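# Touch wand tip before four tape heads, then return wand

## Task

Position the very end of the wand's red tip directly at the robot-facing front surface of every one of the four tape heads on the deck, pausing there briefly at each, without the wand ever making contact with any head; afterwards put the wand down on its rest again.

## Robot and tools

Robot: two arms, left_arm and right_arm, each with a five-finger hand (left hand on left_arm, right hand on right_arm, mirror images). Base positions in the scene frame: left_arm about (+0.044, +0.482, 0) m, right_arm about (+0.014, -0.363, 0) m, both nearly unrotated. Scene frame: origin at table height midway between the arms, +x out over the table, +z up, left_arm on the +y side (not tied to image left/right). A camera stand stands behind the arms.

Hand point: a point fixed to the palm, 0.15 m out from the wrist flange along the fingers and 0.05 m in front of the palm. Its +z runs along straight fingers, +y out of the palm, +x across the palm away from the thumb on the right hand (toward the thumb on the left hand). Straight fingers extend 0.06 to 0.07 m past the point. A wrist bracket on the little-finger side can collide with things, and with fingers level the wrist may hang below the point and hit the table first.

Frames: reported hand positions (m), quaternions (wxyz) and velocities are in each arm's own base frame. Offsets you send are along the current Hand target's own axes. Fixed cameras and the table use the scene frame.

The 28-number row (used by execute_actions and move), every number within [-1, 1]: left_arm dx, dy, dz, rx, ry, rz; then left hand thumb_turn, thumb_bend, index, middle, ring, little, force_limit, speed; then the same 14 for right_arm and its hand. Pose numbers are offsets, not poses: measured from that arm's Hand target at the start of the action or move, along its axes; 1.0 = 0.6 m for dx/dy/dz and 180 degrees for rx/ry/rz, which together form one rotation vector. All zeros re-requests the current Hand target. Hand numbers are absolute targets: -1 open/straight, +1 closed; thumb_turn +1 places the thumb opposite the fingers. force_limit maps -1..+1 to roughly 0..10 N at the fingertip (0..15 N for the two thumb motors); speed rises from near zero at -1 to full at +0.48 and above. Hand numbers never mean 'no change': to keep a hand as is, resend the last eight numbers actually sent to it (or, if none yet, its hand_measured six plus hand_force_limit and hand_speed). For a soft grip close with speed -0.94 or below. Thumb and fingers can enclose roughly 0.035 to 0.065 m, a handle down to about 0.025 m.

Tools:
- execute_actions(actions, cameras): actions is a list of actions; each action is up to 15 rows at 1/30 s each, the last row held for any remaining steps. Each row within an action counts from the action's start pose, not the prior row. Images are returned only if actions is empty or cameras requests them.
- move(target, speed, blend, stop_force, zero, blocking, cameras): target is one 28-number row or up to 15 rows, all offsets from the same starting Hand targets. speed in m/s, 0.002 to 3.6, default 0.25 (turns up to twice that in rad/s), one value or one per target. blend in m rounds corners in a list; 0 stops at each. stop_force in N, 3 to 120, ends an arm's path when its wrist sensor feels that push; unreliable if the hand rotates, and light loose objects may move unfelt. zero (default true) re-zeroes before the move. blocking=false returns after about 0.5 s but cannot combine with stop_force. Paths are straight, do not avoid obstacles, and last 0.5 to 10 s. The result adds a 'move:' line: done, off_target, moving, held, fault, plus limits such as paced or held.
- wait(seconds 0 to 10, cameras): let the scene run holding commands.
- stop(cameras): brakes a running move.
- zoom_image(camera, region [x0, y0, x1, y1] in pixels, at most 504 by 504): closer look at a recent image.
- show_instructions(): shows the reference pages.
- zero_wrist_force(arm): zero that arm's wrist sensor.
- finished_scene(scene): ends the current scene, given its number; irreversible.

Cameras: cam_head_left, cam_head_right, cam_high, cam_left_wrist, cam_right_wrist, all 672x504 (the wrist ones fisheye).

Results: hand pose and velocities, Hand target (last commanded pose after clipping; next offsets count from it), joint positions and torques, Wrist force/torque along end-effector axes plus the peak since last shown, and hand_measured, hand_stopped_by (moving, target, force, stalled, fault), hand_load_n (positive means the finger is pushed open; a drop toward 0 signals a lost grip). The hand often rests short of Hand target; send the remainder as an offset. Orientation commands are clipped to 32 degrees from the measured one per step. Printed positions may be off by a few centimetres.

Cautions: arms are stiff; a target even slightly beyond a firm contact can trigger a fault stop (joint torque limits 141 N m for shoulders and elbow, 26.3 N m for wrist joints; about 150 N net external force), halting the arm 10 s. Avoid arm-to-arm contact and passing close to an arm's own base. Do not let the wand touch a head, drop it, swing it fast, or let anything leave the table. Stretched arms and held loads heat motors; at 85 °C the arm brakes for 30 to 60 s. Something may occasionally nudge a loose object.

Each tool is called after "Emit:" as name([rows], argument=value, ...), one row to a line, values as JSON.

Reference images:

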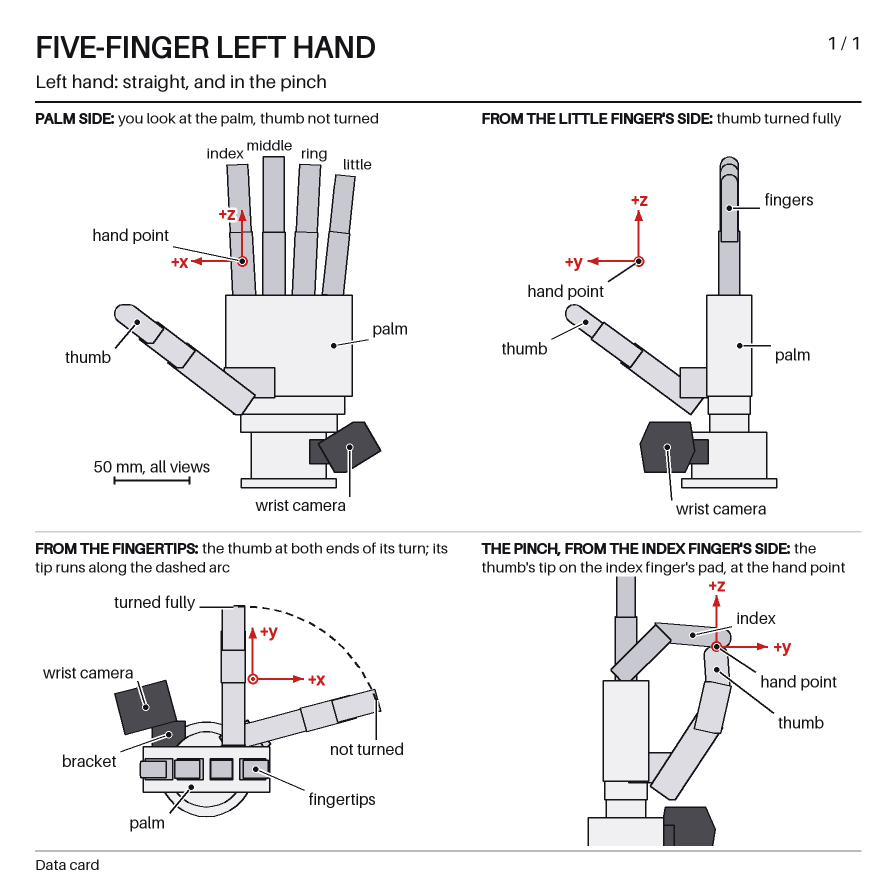

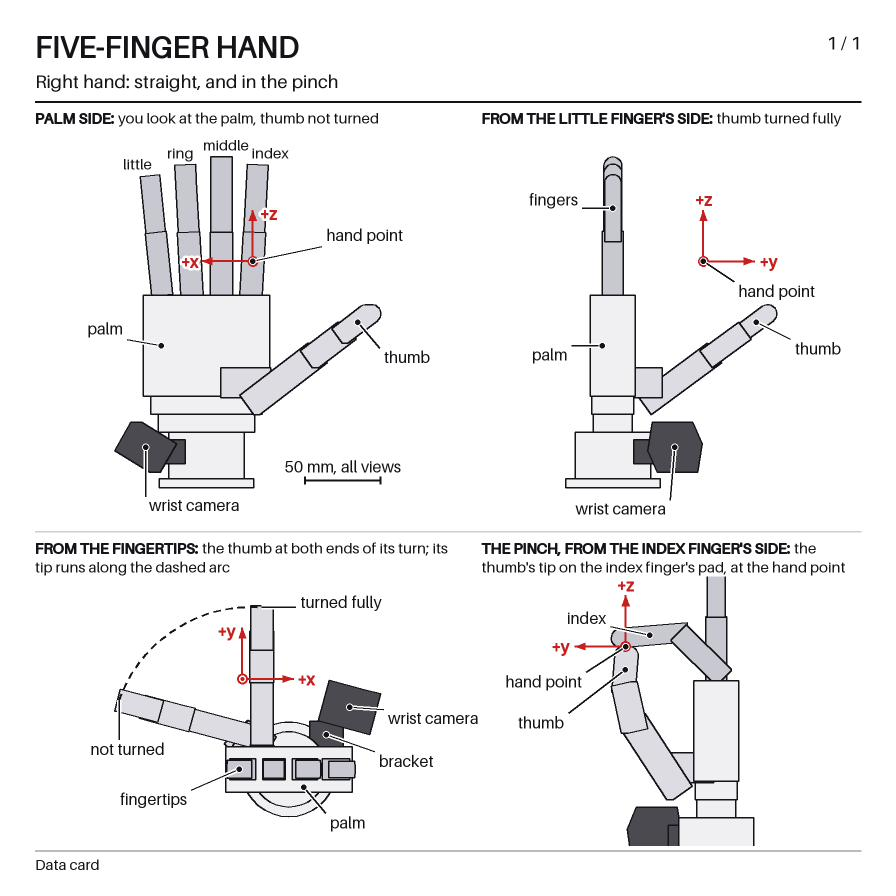

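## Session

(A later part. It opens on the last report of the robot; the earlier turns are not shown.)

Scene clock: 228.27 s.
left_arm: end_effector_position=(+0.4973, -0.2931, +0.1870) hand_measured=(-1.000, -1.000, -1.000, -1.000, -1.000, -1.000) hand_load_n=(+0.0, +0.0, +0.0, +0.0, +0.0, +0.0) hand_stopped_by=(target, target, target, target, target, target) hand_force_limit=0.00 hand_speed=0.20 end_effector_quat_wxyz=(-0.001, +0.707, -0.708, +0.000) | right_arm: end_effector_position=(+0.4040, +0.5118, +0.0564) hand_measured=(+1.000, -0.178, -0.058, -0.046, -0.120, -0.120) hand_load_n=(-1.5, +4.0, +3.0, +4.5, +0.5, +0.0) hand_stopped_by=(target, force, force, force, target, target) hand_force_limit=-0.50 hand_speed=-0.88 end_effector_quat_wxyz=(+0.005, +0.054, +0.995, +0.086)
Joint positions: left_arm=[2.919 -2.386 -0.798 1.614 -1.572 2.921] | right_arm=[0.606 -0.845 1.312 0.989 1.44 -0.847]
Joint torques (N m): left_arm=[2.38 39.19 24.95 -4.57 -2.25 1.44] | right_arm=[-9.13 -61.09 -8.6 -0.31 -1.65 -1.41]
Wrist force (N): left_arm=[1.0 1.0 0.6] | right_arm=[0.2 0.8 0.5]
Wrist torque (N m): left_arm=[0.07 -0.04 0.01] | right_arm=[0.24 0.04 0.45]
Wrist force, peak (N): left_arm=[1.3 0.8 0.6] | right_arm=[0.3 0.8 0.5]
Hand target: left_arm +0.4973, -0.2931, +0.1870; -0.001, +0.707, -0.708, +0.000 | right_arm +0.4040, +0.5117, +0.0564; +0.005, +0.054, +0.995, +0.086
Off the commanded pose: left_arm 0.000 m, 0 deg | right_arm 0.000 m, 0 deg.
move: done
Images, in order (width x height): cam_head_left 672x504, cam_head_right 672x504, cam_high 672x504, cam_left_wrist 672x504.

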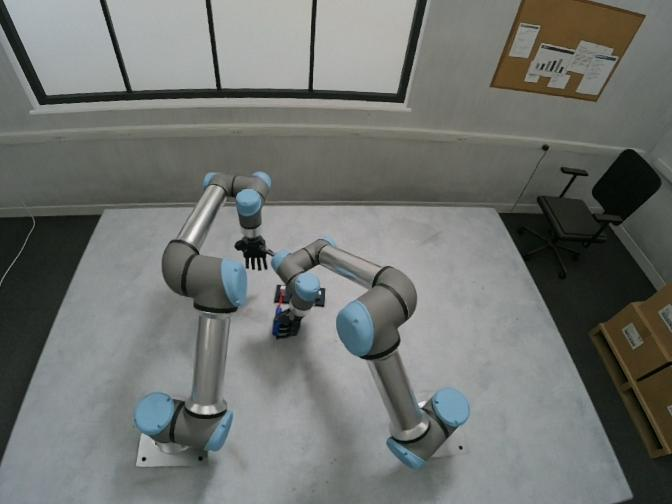

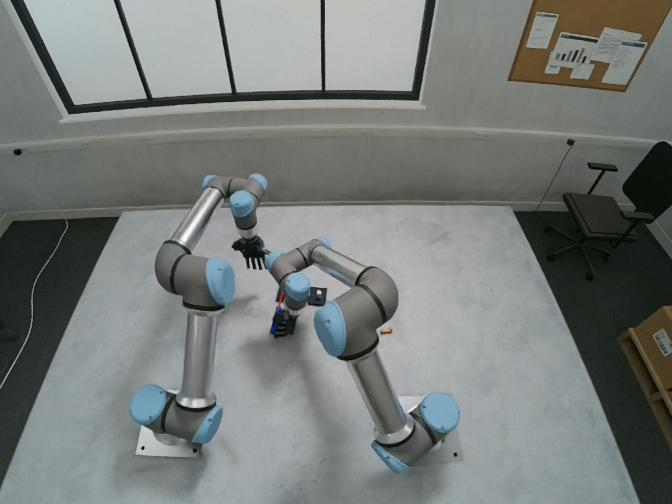

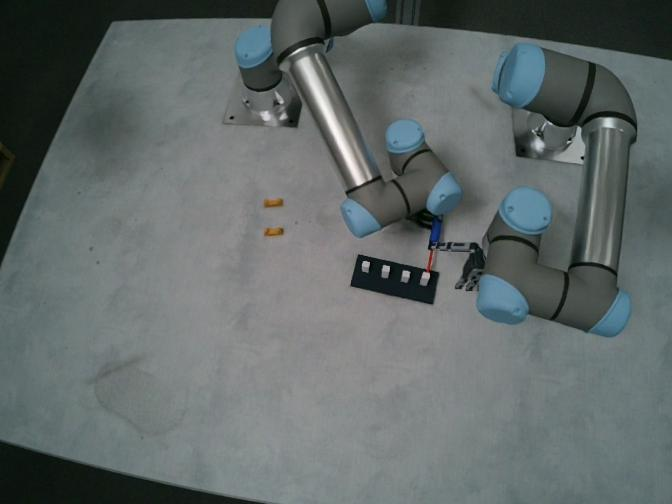

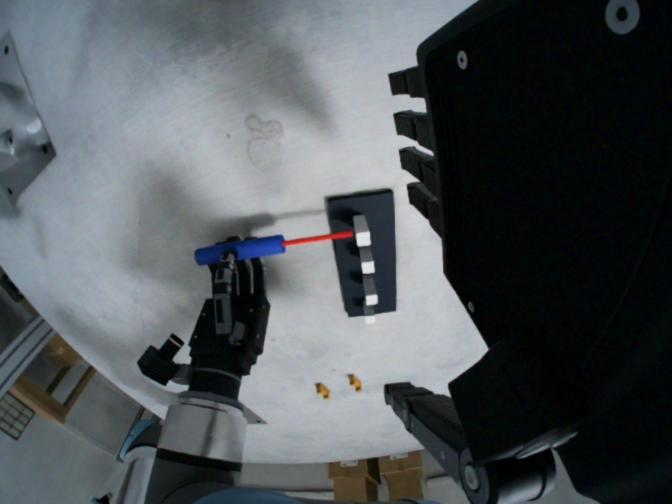

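Emit:
move(target=[0,0,0,0,0,0,-1,-1,-1,-1,-1,-1,0,0.2,0,-0.0065,0.0208,0,0,0,1,0.3,0.4,0.4,-0.12,-0.12,-0.5,-0.88], speed=0.03, cameras=["cam_left_wrist","cam_high"])

Emit:
zoom_image(camera="cam_left_wrist", region=[335, 200, 385, 250])

Emit:
zoom_image(camera="cam_high", region=[415, 260, 440, 295])

Scene clock: 233.80 s.
left_arm: end_effector_position=(+0.4973, -0.2931, +0.1870) hand_measured=(-1.000, -1.000, -1.000, -1.000, -1.000, -1.000) hand_load_n=(+0.0, +0.0, +0.0, +0.0, +0.0, +0.0) hand_stopped_by=(target, target, target, target, target, target) hand_force_limit=0.00 hand_speed=0.20 end_effector_quat_wxyz=(-0.001, +0.707, -0.708, +0.000) | right_arm: end_effector_position=(+0.4038, +0.5100, +0.0436) hand_measured=(+1.000, -0.178, -0.058, -0.046, -0.120, -0.120) hand_load_n=(-1.5, +4.0, +3.5, +4.5, +0.0, +0.0) hand_stopped_by=(target, force, force, force, target, target) hand_force_limit=-0.50 hand_speed=-0.88 end_effector_quat_wxyz=(+0.005, +0.054, +0.995, +0.086)
Joint positions: left_arm=[2.919 -2.386 -0.798 1.614 -1.572 2.921] | right_arm=[0.604 -0.834 1.329 0.962 1.44 -0.85]
Joint torques (N m): left_arm=[-1.07 39.92 25.51 -4.46 -2.33 1.38] | right_arm=[-9.42 -34.6 -7.74 -0.35 -1.72 -1.27]
Wrist force (N): left_arm=[1.0 0.8 0.4] | right_arm=[0.5 0.9 0.4]
Wrist torque (N m): left_arm=[0.05 -0.05 0.02] | right_arm=[0.26 0.01 0.50]
Wrist force, peak (N): left_arm=[1.2 0.8 0.5] | right_arm=[0.6 0.8 0.6]
Hand target: left_arm +0.4973, -0.2931, +0.1870; -0.001, +0.707, -0.708, +0.000 | right_arm +0.4038, +0.5100, +0.0435; +0.005, +0.054, +0.995, +0.086
Off the commanded pose: left_arm 0.000 m, 0 deg | right_arm 0.000 m, 0 deg.
move: done
Images, in order (width x height): cam_high 672x504, cam_left_wrist 672x504.

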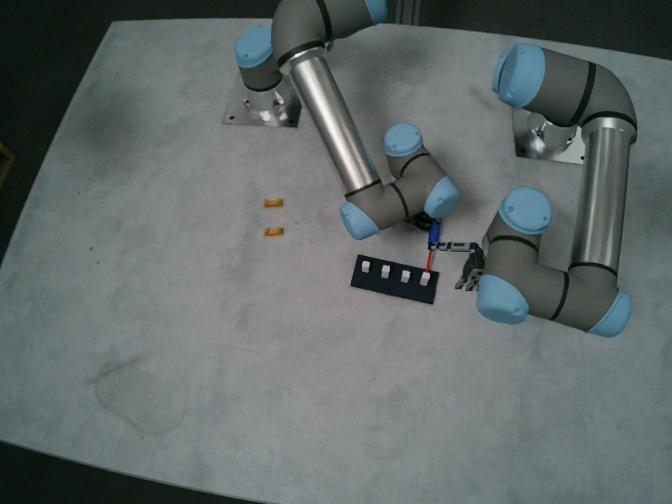

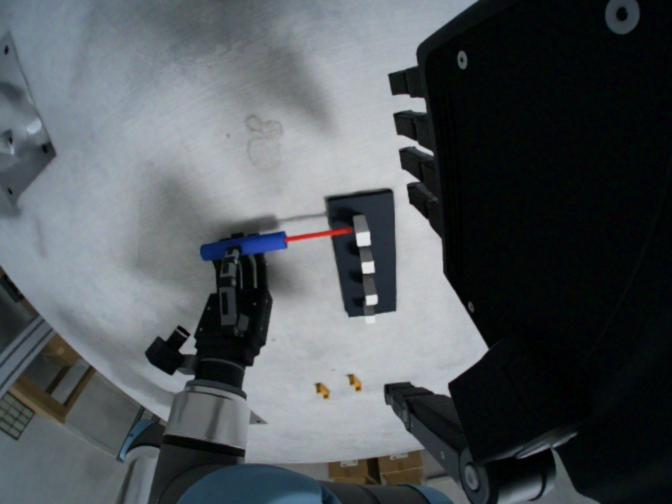

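Scaled by 10.080 from the camera's 672x504 image, which has a finer 960x720 frame.

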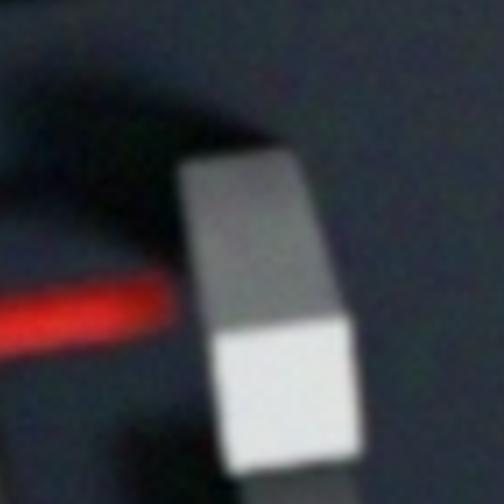

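Scaled by 14.400 from the camera's 672x504 image, which has a finer 960x720 frame.

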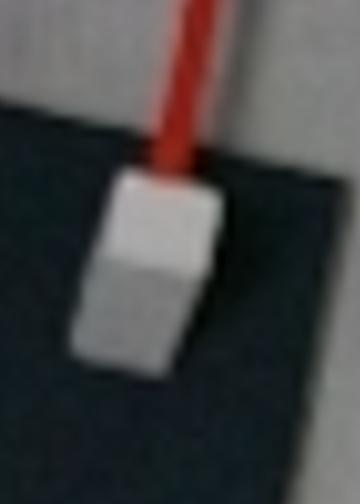

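Emit:
move(target=[0,0,0,0,0,0,-1,-1,-1,-1,-1,-1,0,0.2,-0.0038,-0.0016,0,0,0,0,1,0.3,0.4,0.4,-0.12,-0.12,-0.5,-0.88], speed=0.02, cameras=["cam_left_wrist","cam_high"])

Emit:
zoom_image(camera="cam_left_wrist", region=[335, 200, 385, 250])

Emit:
zoom_image(camera="cam_high", region=[415, 260, 440, 295])

Scene clock: 243.60 s.
left_arm: end_effector_position=(+0.4973, -0.2931, +0.1870) hand_measured=(-1.000, -1.000, -1.000, -1.000, -1.000, -1.000) hand_load_n=(+0.0, +0.0, +0.0, +0.0, +0.0, +0.0) hand_stopped_by=(target, target, target, target, target, target) hand_force_limit=0.00 hand_speed=0.20 end_effector_quat_wxyz=(-0.001, +0.707, -0.708, +0.000) | right_arm: end_effector_position=(+0.4058, +0.5089, +0.0433) hand_measured=(+1.000, -0.178, -0.058, -0.046, -0.120, -0.120) hand_load_n=(-1.5, +4.0, +3.0, +4.5, +0.0, +0.0) hand_stopped_by=(target, force, force, force, target, target) hand_force_limit=-0.50 hand_speed=-0.88 end_effector_quat_wxyz=(+0.005, +0.054, +0.995, +0.086)
Joint positions: left_arm=[2.919 -2.386 -0.798 1.614 -1.572 2.921] | right_arm=[0.6 -0.833 1.327 0.962 1.44 -0.854]
Joint torques (N m): left_arm=[-2.87 39.79 25.09 -4.62 -2.3 1.29] | right_arm=[-8.81 -33.54 -25.17 5.25 -1.58 -1.41]
Wrist force (N): left_arm=[1.1 0.6 0.3] | right_arm=[0.3 0.8 0.4]
Wrist torque (N m): left_arm=[0.03 -0.07 0.02] | right_arm=[0.24 0.05 0.48]
Wrist force, peak (N): left_arm=[1.2 1.0 0.6] | right_arm=[0.7 0.9 0.4]
Hand target: left_arm +0.4973, -0.2931, +0.1870; -0.001, +0.707, -0.708, +0.000 | right_arm +0.4060, +0.5088, +0.0433; +0.005, +0.054, +0.995, +0.086
Off the commanded pose: left_arm 0.000 m, 0 deg | right_arm 0.000 m, 0 deg.
move: done
Images, in order (width x height): cam_high 672x504, cam_left_wrist 672x504.

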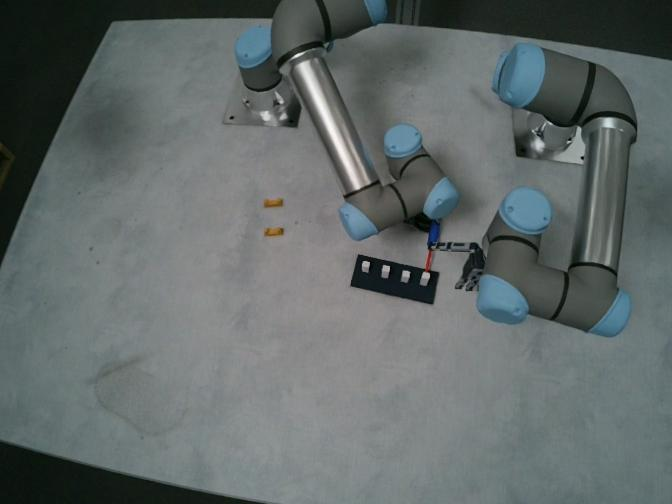

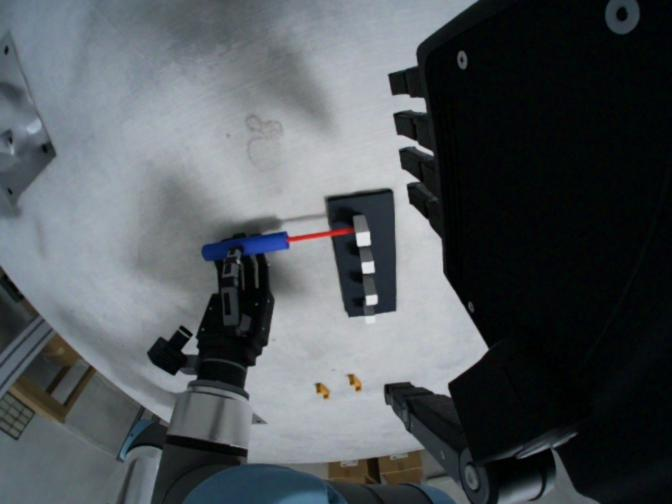

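Scaled by 10.080 from the camera's 672x504 image, which has a finer 960x720 frame.

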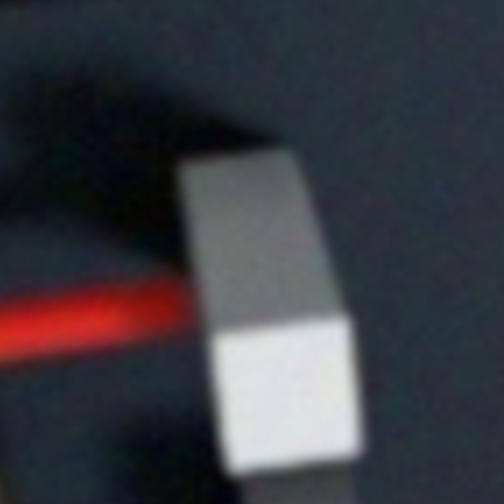

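Scaled by 14.400 from the camera's 672x504 image, which has a finer 960x720 frame.

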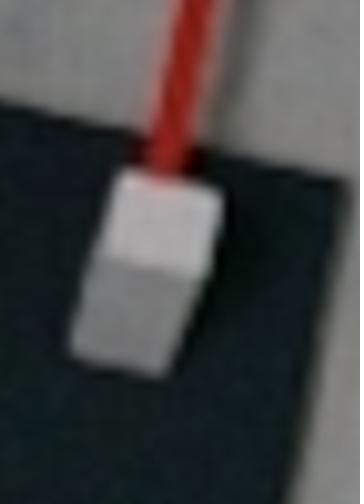

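Emit:
move([
  [0,0,0,0,0,0,-1,-1,-1,-1,-1,-1,0,0.2,0.05,0,0,0,0,0,1,0.3,0.4,0.4,-0.12,-0.12,-0.5,-0.88],
  [0.0855,0.0095,0,0,0,0,-1,-1,-1,-1,-1,-1,0,0.2,0.0503,-0.081,-0.0365,0,0.0438,0.0077,1,0.3,0.4,0.4,-0.12,-0.12,-0.5,-0.88],
  [0.0855,0.0095,0,0,0,0,-1,-1,-1,-1,-1,-1,0,0.2,0.0087,-0.081,-0.0365,0,0.0438,0.0077,1,0.3,0.4,0.4,-0.12,-0.12,-0.5,-0.88],
], speed=[0.06,0.1,0.05], cameras=["cam_left_wrist","cam_high"])

Emit:
zoom_image(camera="cam_left_wrist", region=[320, 200, 390, 270])

Emit:
zoom_image(camera="cam_high", region=[390, 250, 430, 290])

Scene clock: 260.77 s.
left_arm: end_effector_position=(+0.4915, -0.3444, +0.1870) hand_measured=(-1.000, -1.000, -1.000, -1.000, -1.000, -1.000) hand_load_n=(+0.0, +0.0, +0.0, +0.0, +0.0, +0.0) hand_stopped_by=(target, target, target, target, target, target) hand_force_limit=0.00 hand_speed=0.20 end_effector_quat_wxyz=(-0.001, +0.707, -0.708, +0.000) | right_arm: end_effector_position=(+0.3950, +0.4581, +0.0565) hand_measured=(+1.000, -0.178, -0.058, -0.046, -0.120, -0.120) hand_load_n=(-1.5, +4.0, +3.0, +4.5, +0.5, +0.0) hand_stopped_by=(target, force, force, force, target, target) hand_force_limit=-0.50 hand_speed=-0.88 end_effector_quat_wxyz=(-0.065, +0.060, +0.992, +0.090)
Joint positions: left_arm=[2.836 -2.452 -0.678 1.56 -1.572 2.837] | right_arm=[0.488 -0.885 1.415 1.057 1.349 -0.963]
Joint torques (N m): left_arm=[-5.48 41.95 25.56 -4.41 -2.2 -1.81] | right_arm=[-10.27 -31.57 -25.06 5.47 0.93 -1.37]
Wrist force (N): left_arm=[1.1 0.7 0.6] | right_arm=[0.2 0.5 0.5]
Wrist torque (N m): left_arm=[0.03 -0.05 0.21] | right_arm=[0.17 0.02 0.48]
Wrist force, peak (N): left_arm=[1.6 0.7 0.6] | right_arm=[0.1 1.3 0.6]
Hand target: left_arm +0.4915, -0.3444, +0.1870; -0.001, +0.707, -0.708, +0.000 | right_arm +0.3951, +0.4581, +0.0565; -0.065, +0.060, +0.992, +0.090
Off the commanded pose: left_arm 0.000 m, 0 deg | right_arm 0.000 m, 0 deg.
move: done
Images, in order (width x height): cam_high 672x504, cam_left_wrist 672x504.

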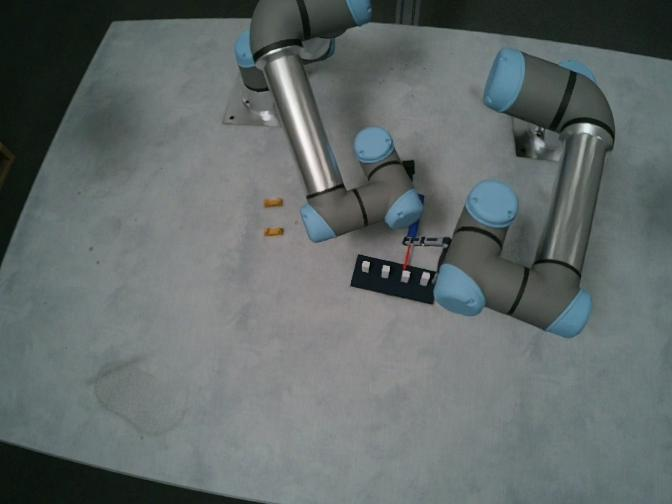

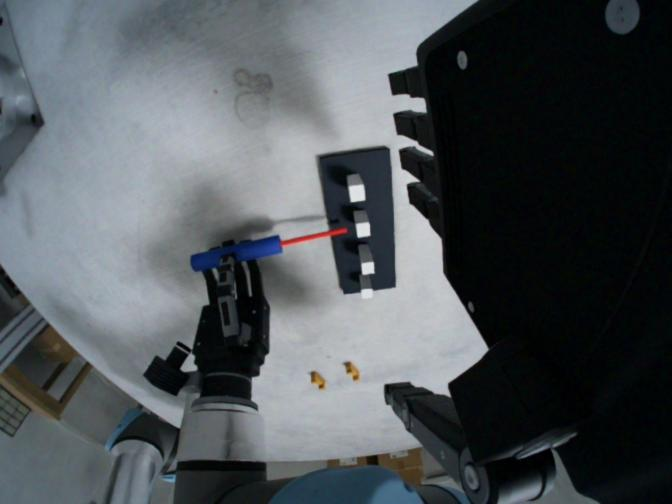

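Scaled by 7.200 from the camera's 672x504 image, which has a finer 960x720 frame.

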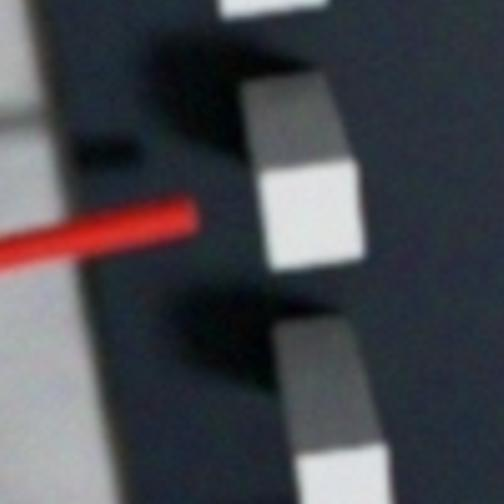

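Scaled by 12.600 from the camera's 672x504 image, which has a finer 960x720 frame.

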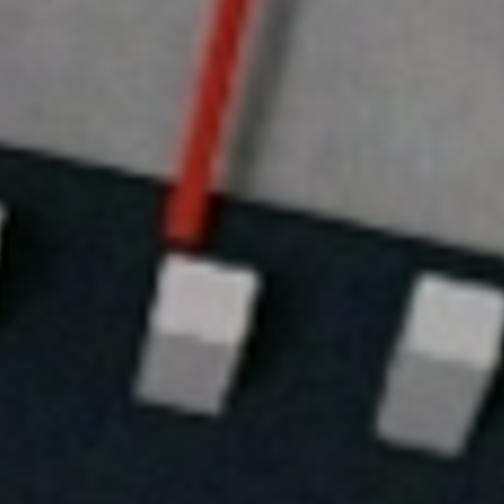

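Emit:
move(target=[0,0,0,0,0,0,-1,-1,-1,-1,-1,-1,0,0.2,-0.014,0.0093,-0.0003,0,0,0,1,0.3,0.4,0.4,-0.12,-0.12,-0.5,-0.88], speed=0.03, cameras=["cam_left_wrist","cam_high"])

Emit:
zoom_image(camera="cam_left_wrist", region=[330, 200, 380, 250])

Emit:
zoom_image(camera="cam_high", region=[390, 250, 430, 290])

Scene clock: 266.73 s.
left_arm: end_effector_position=(+0.4915, -0.3444, +0.1870) hand_measured=(-1.000, -1.000, -1.000, -1.000, -1.000, -1.000) hand_load_n=(+0.0, +0.0, +0.0, +0.0, +0.0, +0.0) hand_stopped_by=(target, target, target, target, target, target) hand_force_limit=0.00 hand_speed=0.20 end_effector_quat_wxyz=(-0.001, +0.707, -0.708, +0.000) | right_arm: end_effector_position=(+0.4041, +0.4625, +0.0564) hand_measured=(+1.000, -0.178, -0.058, -0.046, -0.120, -0.120) hand_load_n=(-1.5, +4.0, +3.5, +4.5, +0.0, +0.0) hand_stopped_by=(target, force, force, force, target, target) hand_force_limit=-0.50 hand_speed=-0.88 end_effector_quat_wxyz=(-0.065, +0.060, +0.992, +0.090)
Joint positions: left_arm=[2.836 -2.452 -0.678 1.56 -1.572 2.837] | right_arm=[0.488 -0.864 1.378 1.074 1.349 -0.963]
Joint torques (N m): left_arm=[-5.31 41.63 25.77 -4.49 -2.01 -1.78] | right_arm=[-9.63 -32.02 -23.88 5.74 0.18 -1.54]
Wrist force (N): left_arm=[1.1 0.5 0.5] | right_arm=[0.2 0.7 0.5]
Wrist torque (N m): left_arm=[0.01 -0.05 0.22] | right_arm=[0.22 0.02 0.51]
Wrist force, peak (N): left_arm=[1.3 0.8 0.7] | right_arm=[0.1 0.9 0.4]
Hand target: left_arm +0.4915, -0.3444, +0.1870; -0.001, +0.707, -0.708, +0.000 | right_arm +0.4042, +0.4626, +0.0564; -0.065, +0.060, +0.992, +0.090
Off the commanded pose: left_arm 0.000 m, 0 deg | right_arm 0.000 m, 0 deg.
move: done
Images, in order (width x height): cam_high 672x504, cam_left_wrist 672x504.

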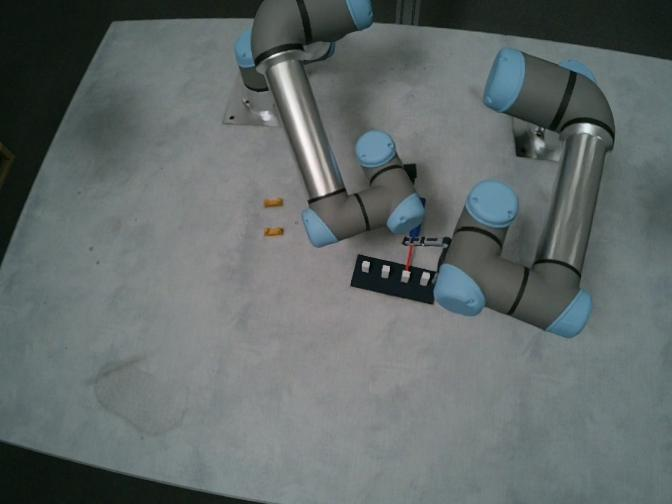

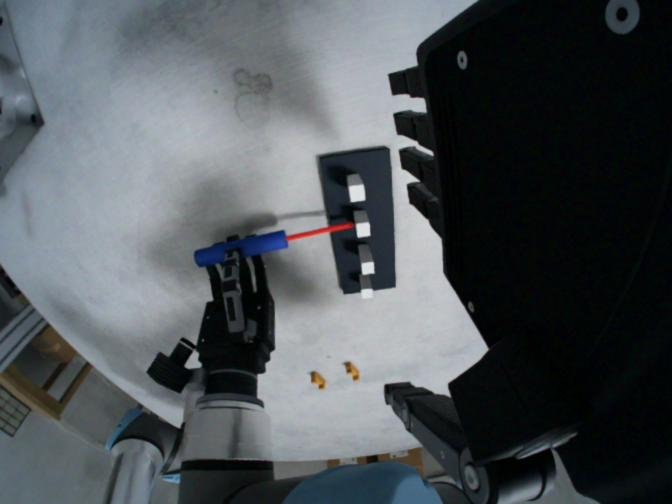

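Scaled by 10.080 from the camera's 672x504 image, which has a finer 960x720 frame.

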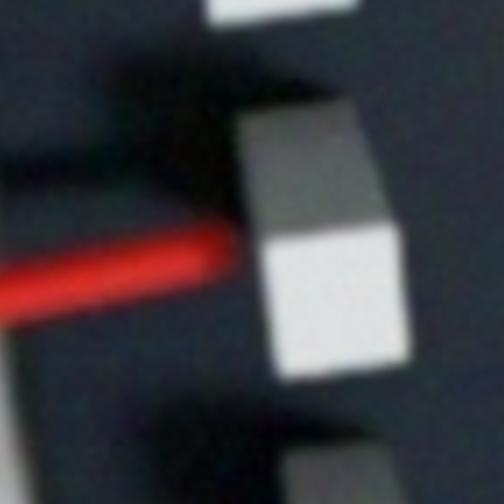

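Scaled by 12.600 from the camera's 672x504 image, which has a finer 960x720 frame.

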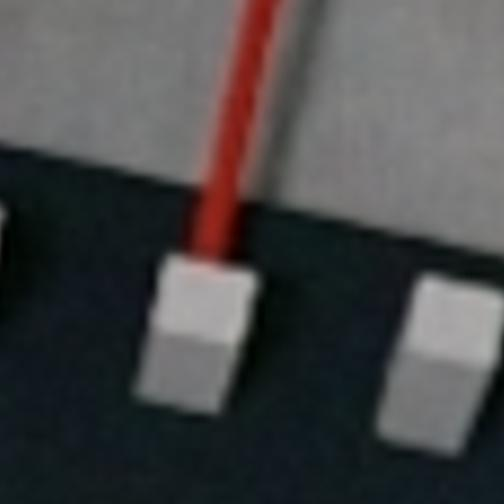

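Emit:
move(target=[0,0,0,0,0,0,-1,-1,-1,-1,-1,-1,0,0.2,-0.0017,0,-0.0002,0,0,0,1,0.3,0.4,0.4,-0.12,-0.12,-0.5,-0.88], speed=0.02, cameras=["cam_left_wrist"])

Emit:
zoom_image(camera="cam_left_wrist", region=[330, 200, 380, 250])

Emit:
wait(seconds=1)

Emit:
move([
  [0,0,0,0,0,0,-1,-1,-1,-1,-1,-1,0,0.2,0.0413,-0.001,0.0057,0,0,0,1,0.3,0.4,0.4,-0.12,-0.12,-0.5,-0.88],
  [0.0767,0.0085,0,0,0,0,-1,-1,-1,-1,-1,-1,0,0.2,0.0477,-0.0763,-0.0118,0,0,0,1,0.3,0.4,0.4,-0.12,-0.12,-0.5,-0.88],
  [0.0767,0.0085,0,0,0,0,-1,-1,-1,-1,-1,-1,0,0.2,0.0063,-0.0753,-0.0175,0,0,0,1,0.3,0.4,0.4,-0.12,-0.12,-0.5,-0.88],
], speed=[0.06,0.1,0.05], cameras=["cam_left_wrist","cam_high"])

Emit:
zoom_image(camera="cam_left_wrist", region=[330, 200, 380, 250])

Emit:
zoom_image(camera="cam_high", region=[370, 250, 410, 290])

Scene clock: 272.17 s.
left_arm: end_effector_position=(+0.4915, -0.3444, +0.1870) hand_measured=(-1.000, -1.000, -1.000, -1.000, -1.000, -1.000) hand_load_n=(+0.0, +0.0, +0.0, +0.0, +0.0, +0.0) hand_stopped_by=(target, target, target, target, target, target) hand_force_limit=0.00 hand_speed=0.20 end_effector_quat_wxyz=(-0.001, +0.707, -0.708, +0.000) | right_arm: end_effector_position=(+0.4051, +0.4624, +0.0564) hand_measured=(+1.000, -0.178, -0.058, -0.046, -0.120, -0.120) hand_load_n=(-1.5, +4.0, +3.0, +5.0, +0.0, +0.0) hand_stopped_by=(target, force, force, force, target, target) hand_force_limit=-0.50 hand_speed=-0.88 end_effector_quat_wxyz=(-0.065, +0.060, +0.992, +0.090)
Joint positions: left_arm=[2.836 -2.452 -0.678 1.56 -1.572 2.837] | right_arm=[0.487 -0.862 1.375 1.075 1.349 -0.965]
Joint torques (N m): left_arm=[-6.1 42 25.04 -4.67 -2.16 -1.75] | right_arm=[-10.16 -31.71 -23.7 5.49 0.97 -1.53]
Wrist force (N): left_arm=[1.3 0.7 0.1] | right_arm=[0.2 0.7 0.4]
Wrist torque (N m): left_arm=[0.06 -0.09 0.22] | right_arm=[0.22 0.02 0.52]
Wrist force, peak (N): left_arm=[1.5 0.8 0.3] | right_arm=[0.0 1.0 0.4]
Hand target: left_arm +0.4915, -0.3444, +0.1870; -0.001, +0.707, -0.708, +0.000 | right_arm +0.4052, +0.4624, +0.0564; -0.065, +0.060, +0.992, +0.090
Off the commanded pose: left_arm 0.000 m, 0 deg | right_arm 0.000 m, 0 deg.
move: done
Images, in order (width x height): cam_left_wrist 672x504.

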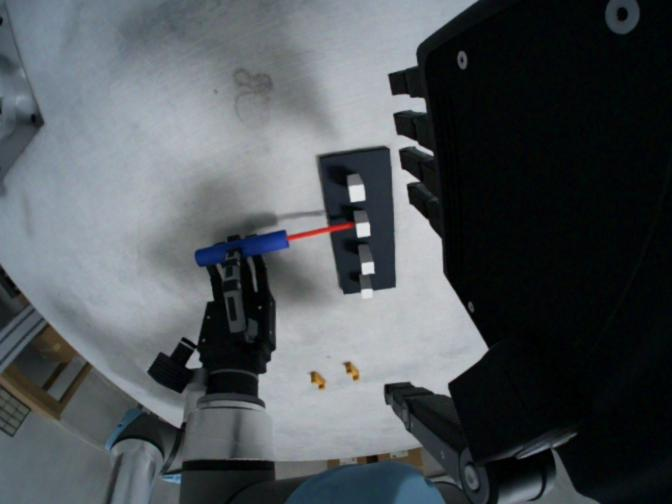

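Scaled by 10.080 from the camera's 672x504 image, which has a finer 960x720 frame.

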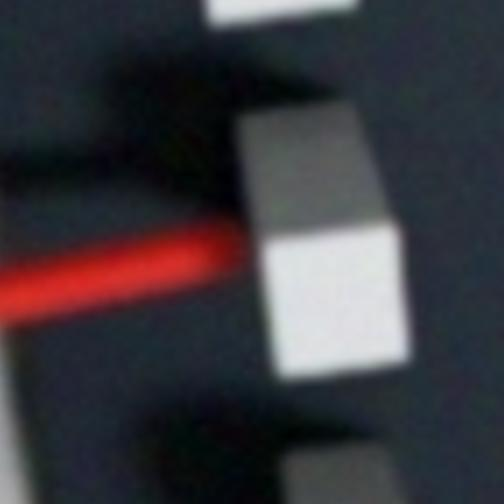

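Scene clock: 273.17 s.
left_arm: end_effector_position=(+0.4915, -0.3444, +0.1870) hand_measured=(-1.000, -1.000, -1.000, -1.000, -1.000, -1.000) hand_load_n=(+0.5, +0.0, +0.0, +0.0, +0.0, +0.0) hand_stopped_by=(target, target, target, target, target, target) hand_force_limit=0.00 hand_speed=0.20 end_effector_quat_wxyz=(-0.001, +0.707, -0.708, +0.000) | right_arm: end_effector_position=(+0.4052, +0.4624, +0.0564) hand_measured=(+1.000, -0.178, -0.058, -0.046, -0.120, -0.120) hand_load_n=(-1.5, +4.0, +3.5, +4.5, +0.0, +0.0) hand_stopped_by=(target, force, force, force, target, target) hand_force_limit=-0.50 hand_speed=-0.88 end_effector_quat_wxyz=(-0.065, +0.060, +0.992, +0.090)
Joint positions: left_arm=[2.836 -2.452 -0.678 1.56 -1.572 2.837] | right_arm=[0.486 -0.862 1.375 1.075 1.349 -0.965]
Joint torques (N m): left_arm=[-5.91 41.8 24.76 -4.49 -2.28 -1.6] | right_arm=[-9.36 -32.66 -24.34 5.47 0.9 -1.46]
Wrist force (N): left_arm=[1.0 0.6 0.4] | right_arm=[0.1 0.7 0.3]
Wrist torque (N m): left_arm=[0.03 -0.03 0.21] | right_arm=[0.25 0.04 0.51]
Wrist force, peak (N): left_arm=[1.2 1.0 0.4] | right_arm=[0.0 0.9 0.4]
Hand target: left_arm +0.4915, -0.3444, +0.1870; -0.001, +0.707, -0.708, +0.000 | right_arm +0.4052, +0.4624, +0.0564; -0.065, +0.060, +0.992, +0.090
Off the commanded pose: left_arm 0.000 m, 0 deg | right_arm 0.000 m, 0 deg.
wait: 1.00 s; at rest by 0.17 s

Scene clock: 275.87 s.
left_arm: end_effector_position=(+0.4864, -0.3904, +0.1869) hand_measured=(-1.000, -1.000, -1.000, -1.000, -1.000, -1.000) hand_load_n=(+0.0, +0.0, +0.0, +0.0, +0.0, +0.0) hand_stopped_by=(target, target, target, target, target, target) hand_force_limit=0.00 hand_speed=0.20 end_effector_quat_wxyz=(-0.001, +0.707, -0.708, +0.000) | right_arm: end_effector_position=(+0.3966, +0.4168, +0.0595) hand_measured=(+1.000, -0.178, -0.058, -0.046, -0.120, -0.120) hand_load_n=(-1.5, +4.0, +3.5, +4.5, +0.0, +0.0) hand_stopped_by=(target, force, force, force, target, target) hand_force_limit=-0.50 hand_speed=-0.88 end_effector_quat_wxyz=(-0.065, +0.060, +0.992, +0.090)
Joint positions: left_arm=[2.764 -2.536 -0.522 1.488 -1.572 2.765] | right_arm=[0.412 -0.94 1.51 1.035 1.351 -1.041]
Joint torques (N m): left_arm=[-5.78 43.39 25.45 -4.57 -2.2 -1.75] | right_arm=[-10.9 -27.96 -22.76 5.61 0.95 -1.32]
Wrist force (N): left_arm=[1.0 0.7 0.3] | right_arm=[0.5 0.5 0.3]
Wrist torque (N m): left_arm=[0.03 -0.06 0.23] | right_arm=[0.18 0.00 0.45]
Wrist force, peak (N): left_arm=[1.4 0.8 0.6] | right_arm=[0.4 1.0 0.9]
Hand target: left_arm +0.4864, -0.3904, +0.1869; -0.001, +0.707, -0.708, +0.000 | right_arm +0.3967, +0.4168, +0.0595; -0.065, +0.060, +0.992, +0.090
Off the commanded pose: left_arm 0.000 m, 0 deg | right_arm 0.000 m, 0 deg.
move: done
Images, in order (width x height): cam_high 672x504, cam_left_wrist 672x504.

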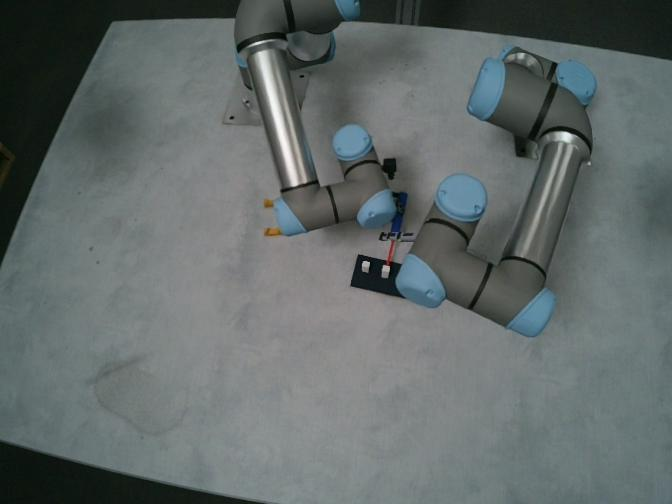

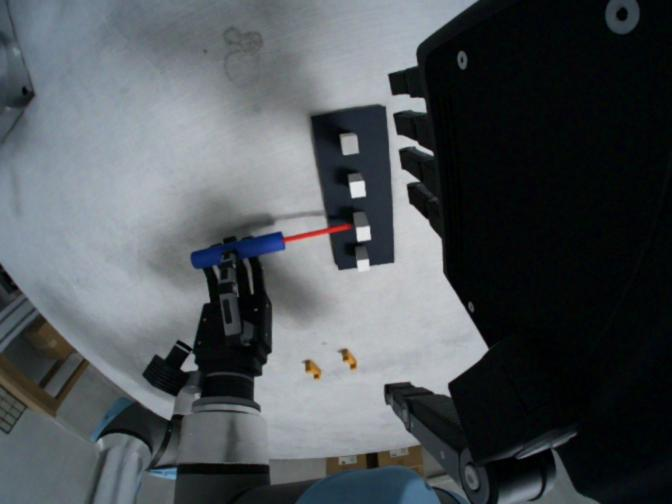

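Scaled by 10.080 from the camera's 672x504 image, which has a finer 960x720 frame.

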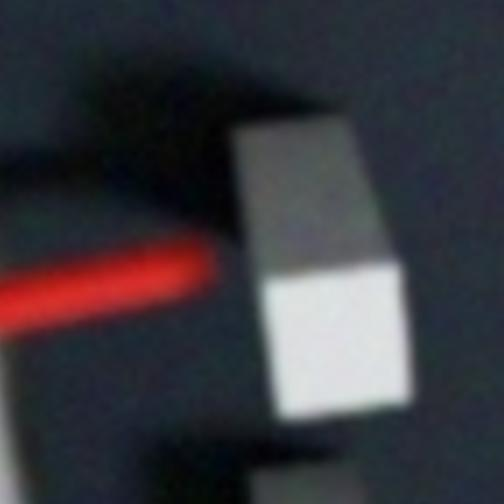

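Scaled by 12.600 from the camera's 672x504 image, which has a finer 960x720 frame.

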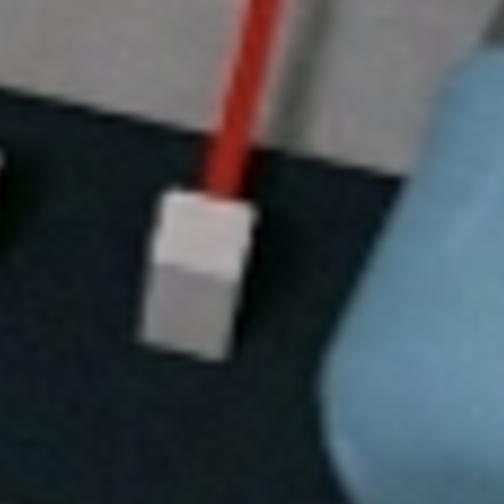

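Emit:
move(target=[0,0,0,0,0,0,-1,-1,-1,-1,-1,-1,0,0.2,-0.0042,-0.0025,-0.001,0,0,0,1,0.3,0.4,0.4,-0.12,-0.12,-0.5,-0.88], speed=0.02, cameras=["cam_left_wrist","cam_high"])

Emit:
zoom_image(camera="cam_left_wrist", region=[330, 200, 380, 250])

Emit:
zoom_image(camera="cam_high", region=[370, 250, 410, 290])

Scene clock: 280.10 s.
left_arm: end_effector_position=(+0.4864, -0.3904, +0.1869) hand_measured=(-1.000, -1.000, -1.000, -1.000, -1.000, -1.000) hand_load_n=(+0.0, +0.0, +0.0, +0.0, +0.0, +0.0) hand_stopped_by=(target, target, target, target, target, target) hand_force_limit=0.00 hand_speed=0.20 end_effector_quat_wxyz=(-0.001, +0.707, -0.708, +0.000) | right_arm: end_effector_position=(+0.3990, +0.4150, +0.0594) hand_measured=(+1.000, -0.178, -0.058, -0.046, -0.120, -0.120) hand_load_n=(-1.5, +3.5, +3.5, +4.5, +0.0, +0.5) hand_stopped_by=(target, force, force, force, target, target) hand_force_limit=-0.50 hand_speed=-0.88 end_effector_quat_wxyz=(-0.065, +0.060, +0.992, +0.090)
Joint positions: left_arm=[2.764 -2.536 -0.522 1.488 -1.572 2.765] | right_arm=[0.406 -0.938 1.507 1.037 1.351 -1.047]
Joint torques (N m): left_arm=[-5.74 44.51 25.2 -4.49 -2.29 -1.71] | right_arm=[-9.56 -29.55 -23.74 5.47 0.91 -1.23]
Wrist force (N): left_arm=[1.0 0.5 0.3] | right_arm=[0.1 0.5 0.1]
Wrist torque (N m): left_arm=[0.00 -0.06 0.23] | right_arm=[0.20 0.07 0.43]
Wrist force, peak (N): left_arm=[1.2 1.0 0.4] | right_arm=[0.6 0.7 0.1]
Hand target: left_arm +0.4864, -0.3904, +0.1869; -0.001, +0.707, -0.708, +0.000 | right_arm +0.3991, +0.4149, +0.0594; -0.065, +0.060, +0.992, +0.090
Off the commanded pose: left_arm 0.000 m, 0 deg | right_arm 0.000 m, 0 deg.
move: done
Images, in order (width x height): cam_high 672x504, cam_left_wrist 672x504.

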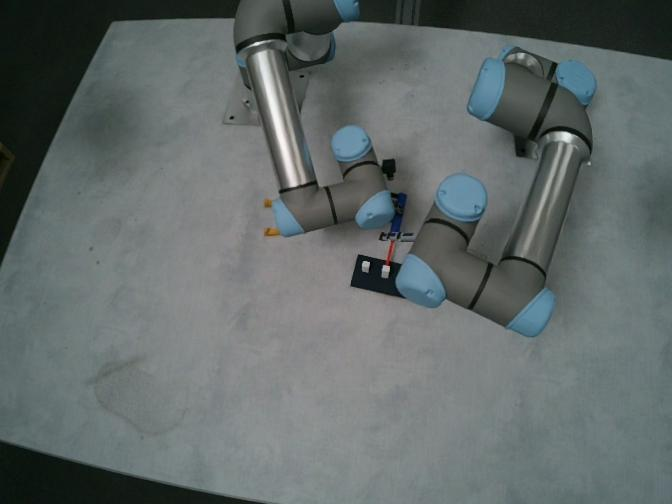

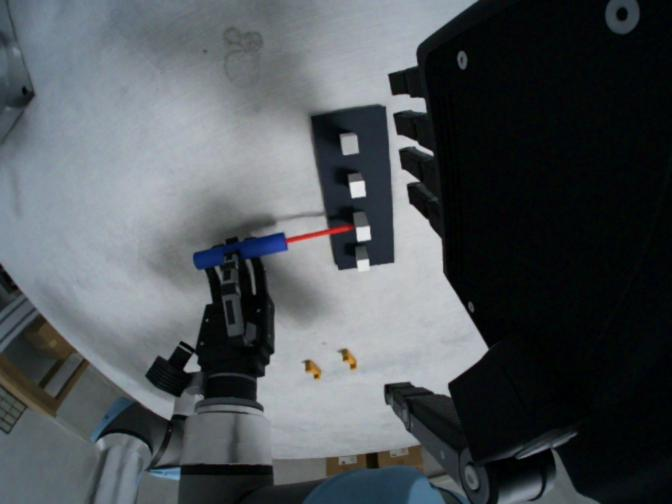

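Scaled by 10.080 from the camera's 672x504 image, which has a finer 960x720 frame.

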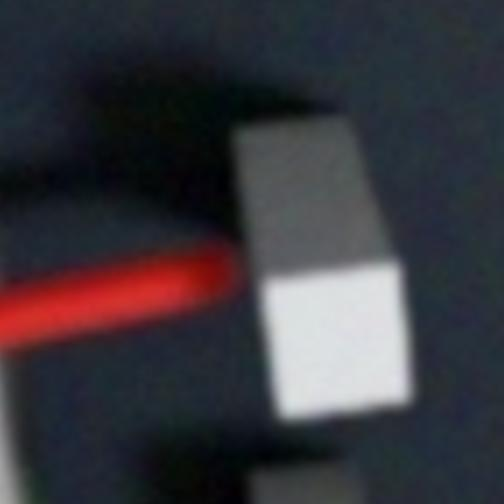

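Scaled by 12.600 from the camera's 672x504 image, which has a finer 960x720 frame.

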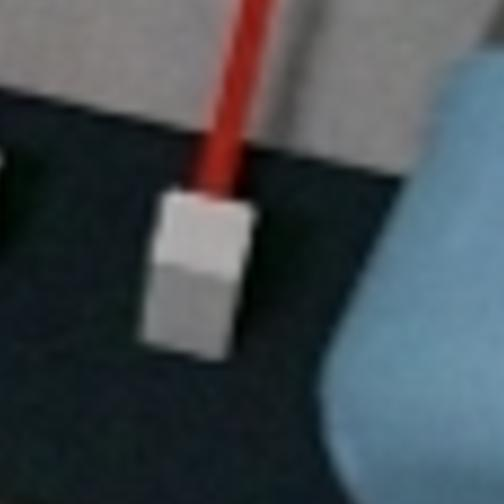

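Emit:
wait(seconds=1)

Emit:
move([
  [0,0,0,0,0,0,-1,-1,-1,-1,-1,-1,0,0.2,0.0413,-0.001,0.0057,0,0,0,1,0.3,0.4,0.4,-0.12,-0.12,-0.5,-0.88],
  [0.0583,0.0065,0,0,0,0,-1,-1,-1,-1,-1,-1,0,0.2,0.0462,-0.0813,-0.0002,0,0,0,1,0.3,0.4,0.4,-0.12,-0.12,-0.5,-0.88],
  [0.0583,0.0065,0,0,0,0,-1,-1,-1,-1,-1,-1,0,0.2,0.0048,-0.0803,-0.0058,0,0,0,1,0.3,0.4,0.4,-0.12,-0.12,-0.5,-0.88],
], speed=[0.06,0.1,0.05], cameras=["cam_left_wrist","cam_high"])

Emit:
zoom_image(camera="cam_left_wrist", region=[330, 210, 380, 260])

Emit:
zoom_image(camera="cam_high", region=[345, 245, 385, 285])

Scene clock: 282.63 s.
left_arm: end_effector_position=(+0.4864, -0.3904, +0.1869) hand_measured=(-1.000, -1.000, -1.000, -1.000, -1.000, -1.000) hand_load_n=(+0.0, +0.0, +0.0, +0.0, +0.0, +0.0) hand_stopped_by=(target, target, target, target, target, target) hand_force_limit=0.00 hand_speed=0.20 end_effector_quat_wxyz=(-0.001, +0.707, -0.708, +0.000) | right_arm: end_effector_position=(+0.3991, +0.4149, +0.0594) hand_measured=(+1.000, -0.178, -0.058, -0.046, -0.120, -0.120) hand_load_n=(-1.5, +4.0, +3.5, +4.5, +0.5, +0.0) hand_stopped_by=(target, force, force, force, target, target) hand_force_limit=-0.50 hand_speed=-0.88 end_effector_quat_wxyz=(-0.065, +0.060, +0.992, +0.090)
Joint positions: left_arm=[2.764 -2.536 -0.522 1.488 -1.572 2.765] | right_arm=[0.406 -0.938 1.507 1.037 1.351 -1.047]
Joint torques (N m): left_arm=[-5.75 44.34 25.29 -4.55 -2.19 -1.82] | right_arm=[-10 -29.15 -23.67 5.6 0.79 -1.47]
Wrist force (N): left_arm=[1.0 0.9 0.1] | right_arm=[0.4 0.5 0.2]
Wrist torque (N m): left_arm=[0.08 -0.06 0.22] | right_arm=[0.18 0.01 0.45]
Wrist force, peak (N): left_arm=[1.3 0.8 0.5] | right_arm=[0.6 0.5 0.4]
Hand target: left_arm +0.4864, -0.3904, +0.1869; -0.001, +0.707, -0.708, +0.000 | right_arm +0.3991, +0.4149, +0.0594; -0.065, +0.060, +0.992, +0.090
Off the commanded pose: left_arm 0.000 m, 0 deg | right_arm 0.000 m, 0 deg.
wait: 1.00 s; at rest from the start

Scene clock: 285.37 s.
left_arm: end_effector_position=(+0.4824, -0.4254, +0.1869) hand_measured=(-1.000, -1.000, -1.000, -1.000, -1.000, -1.000) hand_load_n=(+0.0, +0.0, +0.0, -0.5, +0.0, +0.0) hand_stopped_by=(target, target, target, target, target, target) hand_force_limit=0.00 hand_speed=0.20 end_effector_quat_wxyz=(-0.001, +0.707, -0.708, +0.000) | right_arm: end_effector_position=(+0.3902, +0.3675, +0.0550) hand_measured=(+1.000, -0.178, -0.058, -0.046, -0.120, -0.120) hand_load_n=(-1.5, +4.0, +3.5, +4.5, +0.0, +0.0) hand_stopped_by=(target, force, force, force, target, target) hand_force_limit=-0.50 hand_speed=-0.88 end_effector_quat_wxyz=(-0.065, +0.060, +0.992, +0.090)
Joint positions: left_arm=[2.712 -2.631 -0.339 1.4 -1.572 2.713] | right_arm=[0.317 -1.002 1.637 0.99 1.355 -1.138]
Joint torques (N m): left_arm=[-5.95 45.45 24.45 -4.57 -2.08 -1.66] | right_arm=[-10.08 -25.93 -21.94 5.47 0.98 -1.45]
Wrist force (N): left_arm=[1.3 0.8 0.4] | right_arm=[0.5 0.5 0.1]
Wrist torque (N m): left_arm=[0.05 -0.09 0.24] | right_arm=[0.24 0.03 0.47]
Wrist force, peak (N): left_arm=[1.4 0.8 0.6] | right_arm=[0.9 1.2 0.4]
Hand target: left_arm +0.4824, -0.4254, +0.1869; -0.001, +0.707, -0.708, +0.000 | right_arm +0.3903, +0.3675, +0.0550; -0.065, +0.060, +0.992, +0.090
Off the commanded pose: left_arm 0.000 m, 0 deg | right_arm 0.000 m, 0 deg.
move: done
Images, in order (width x height): cam_high 672x504, cam_left_wrist 672x504.

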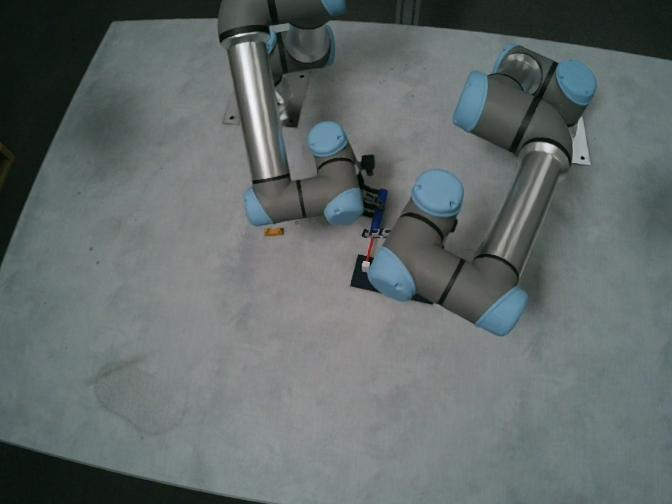

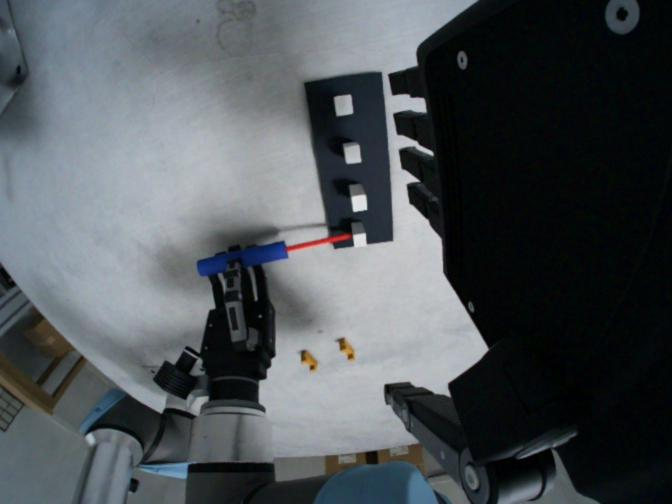

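Scaled by 10.080 from the camera's 672x504 image, which has a finer 960x720 frame.

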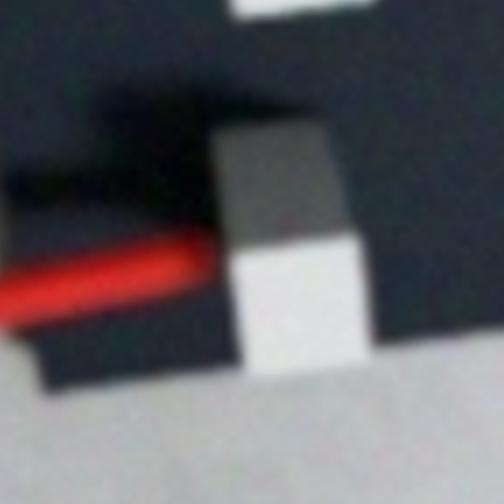

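Scaled by 12.600 from the camera's 672x504 image, which has a finer 960x720 frame.

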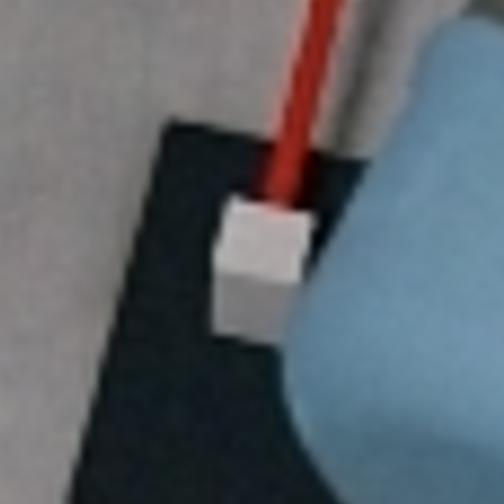

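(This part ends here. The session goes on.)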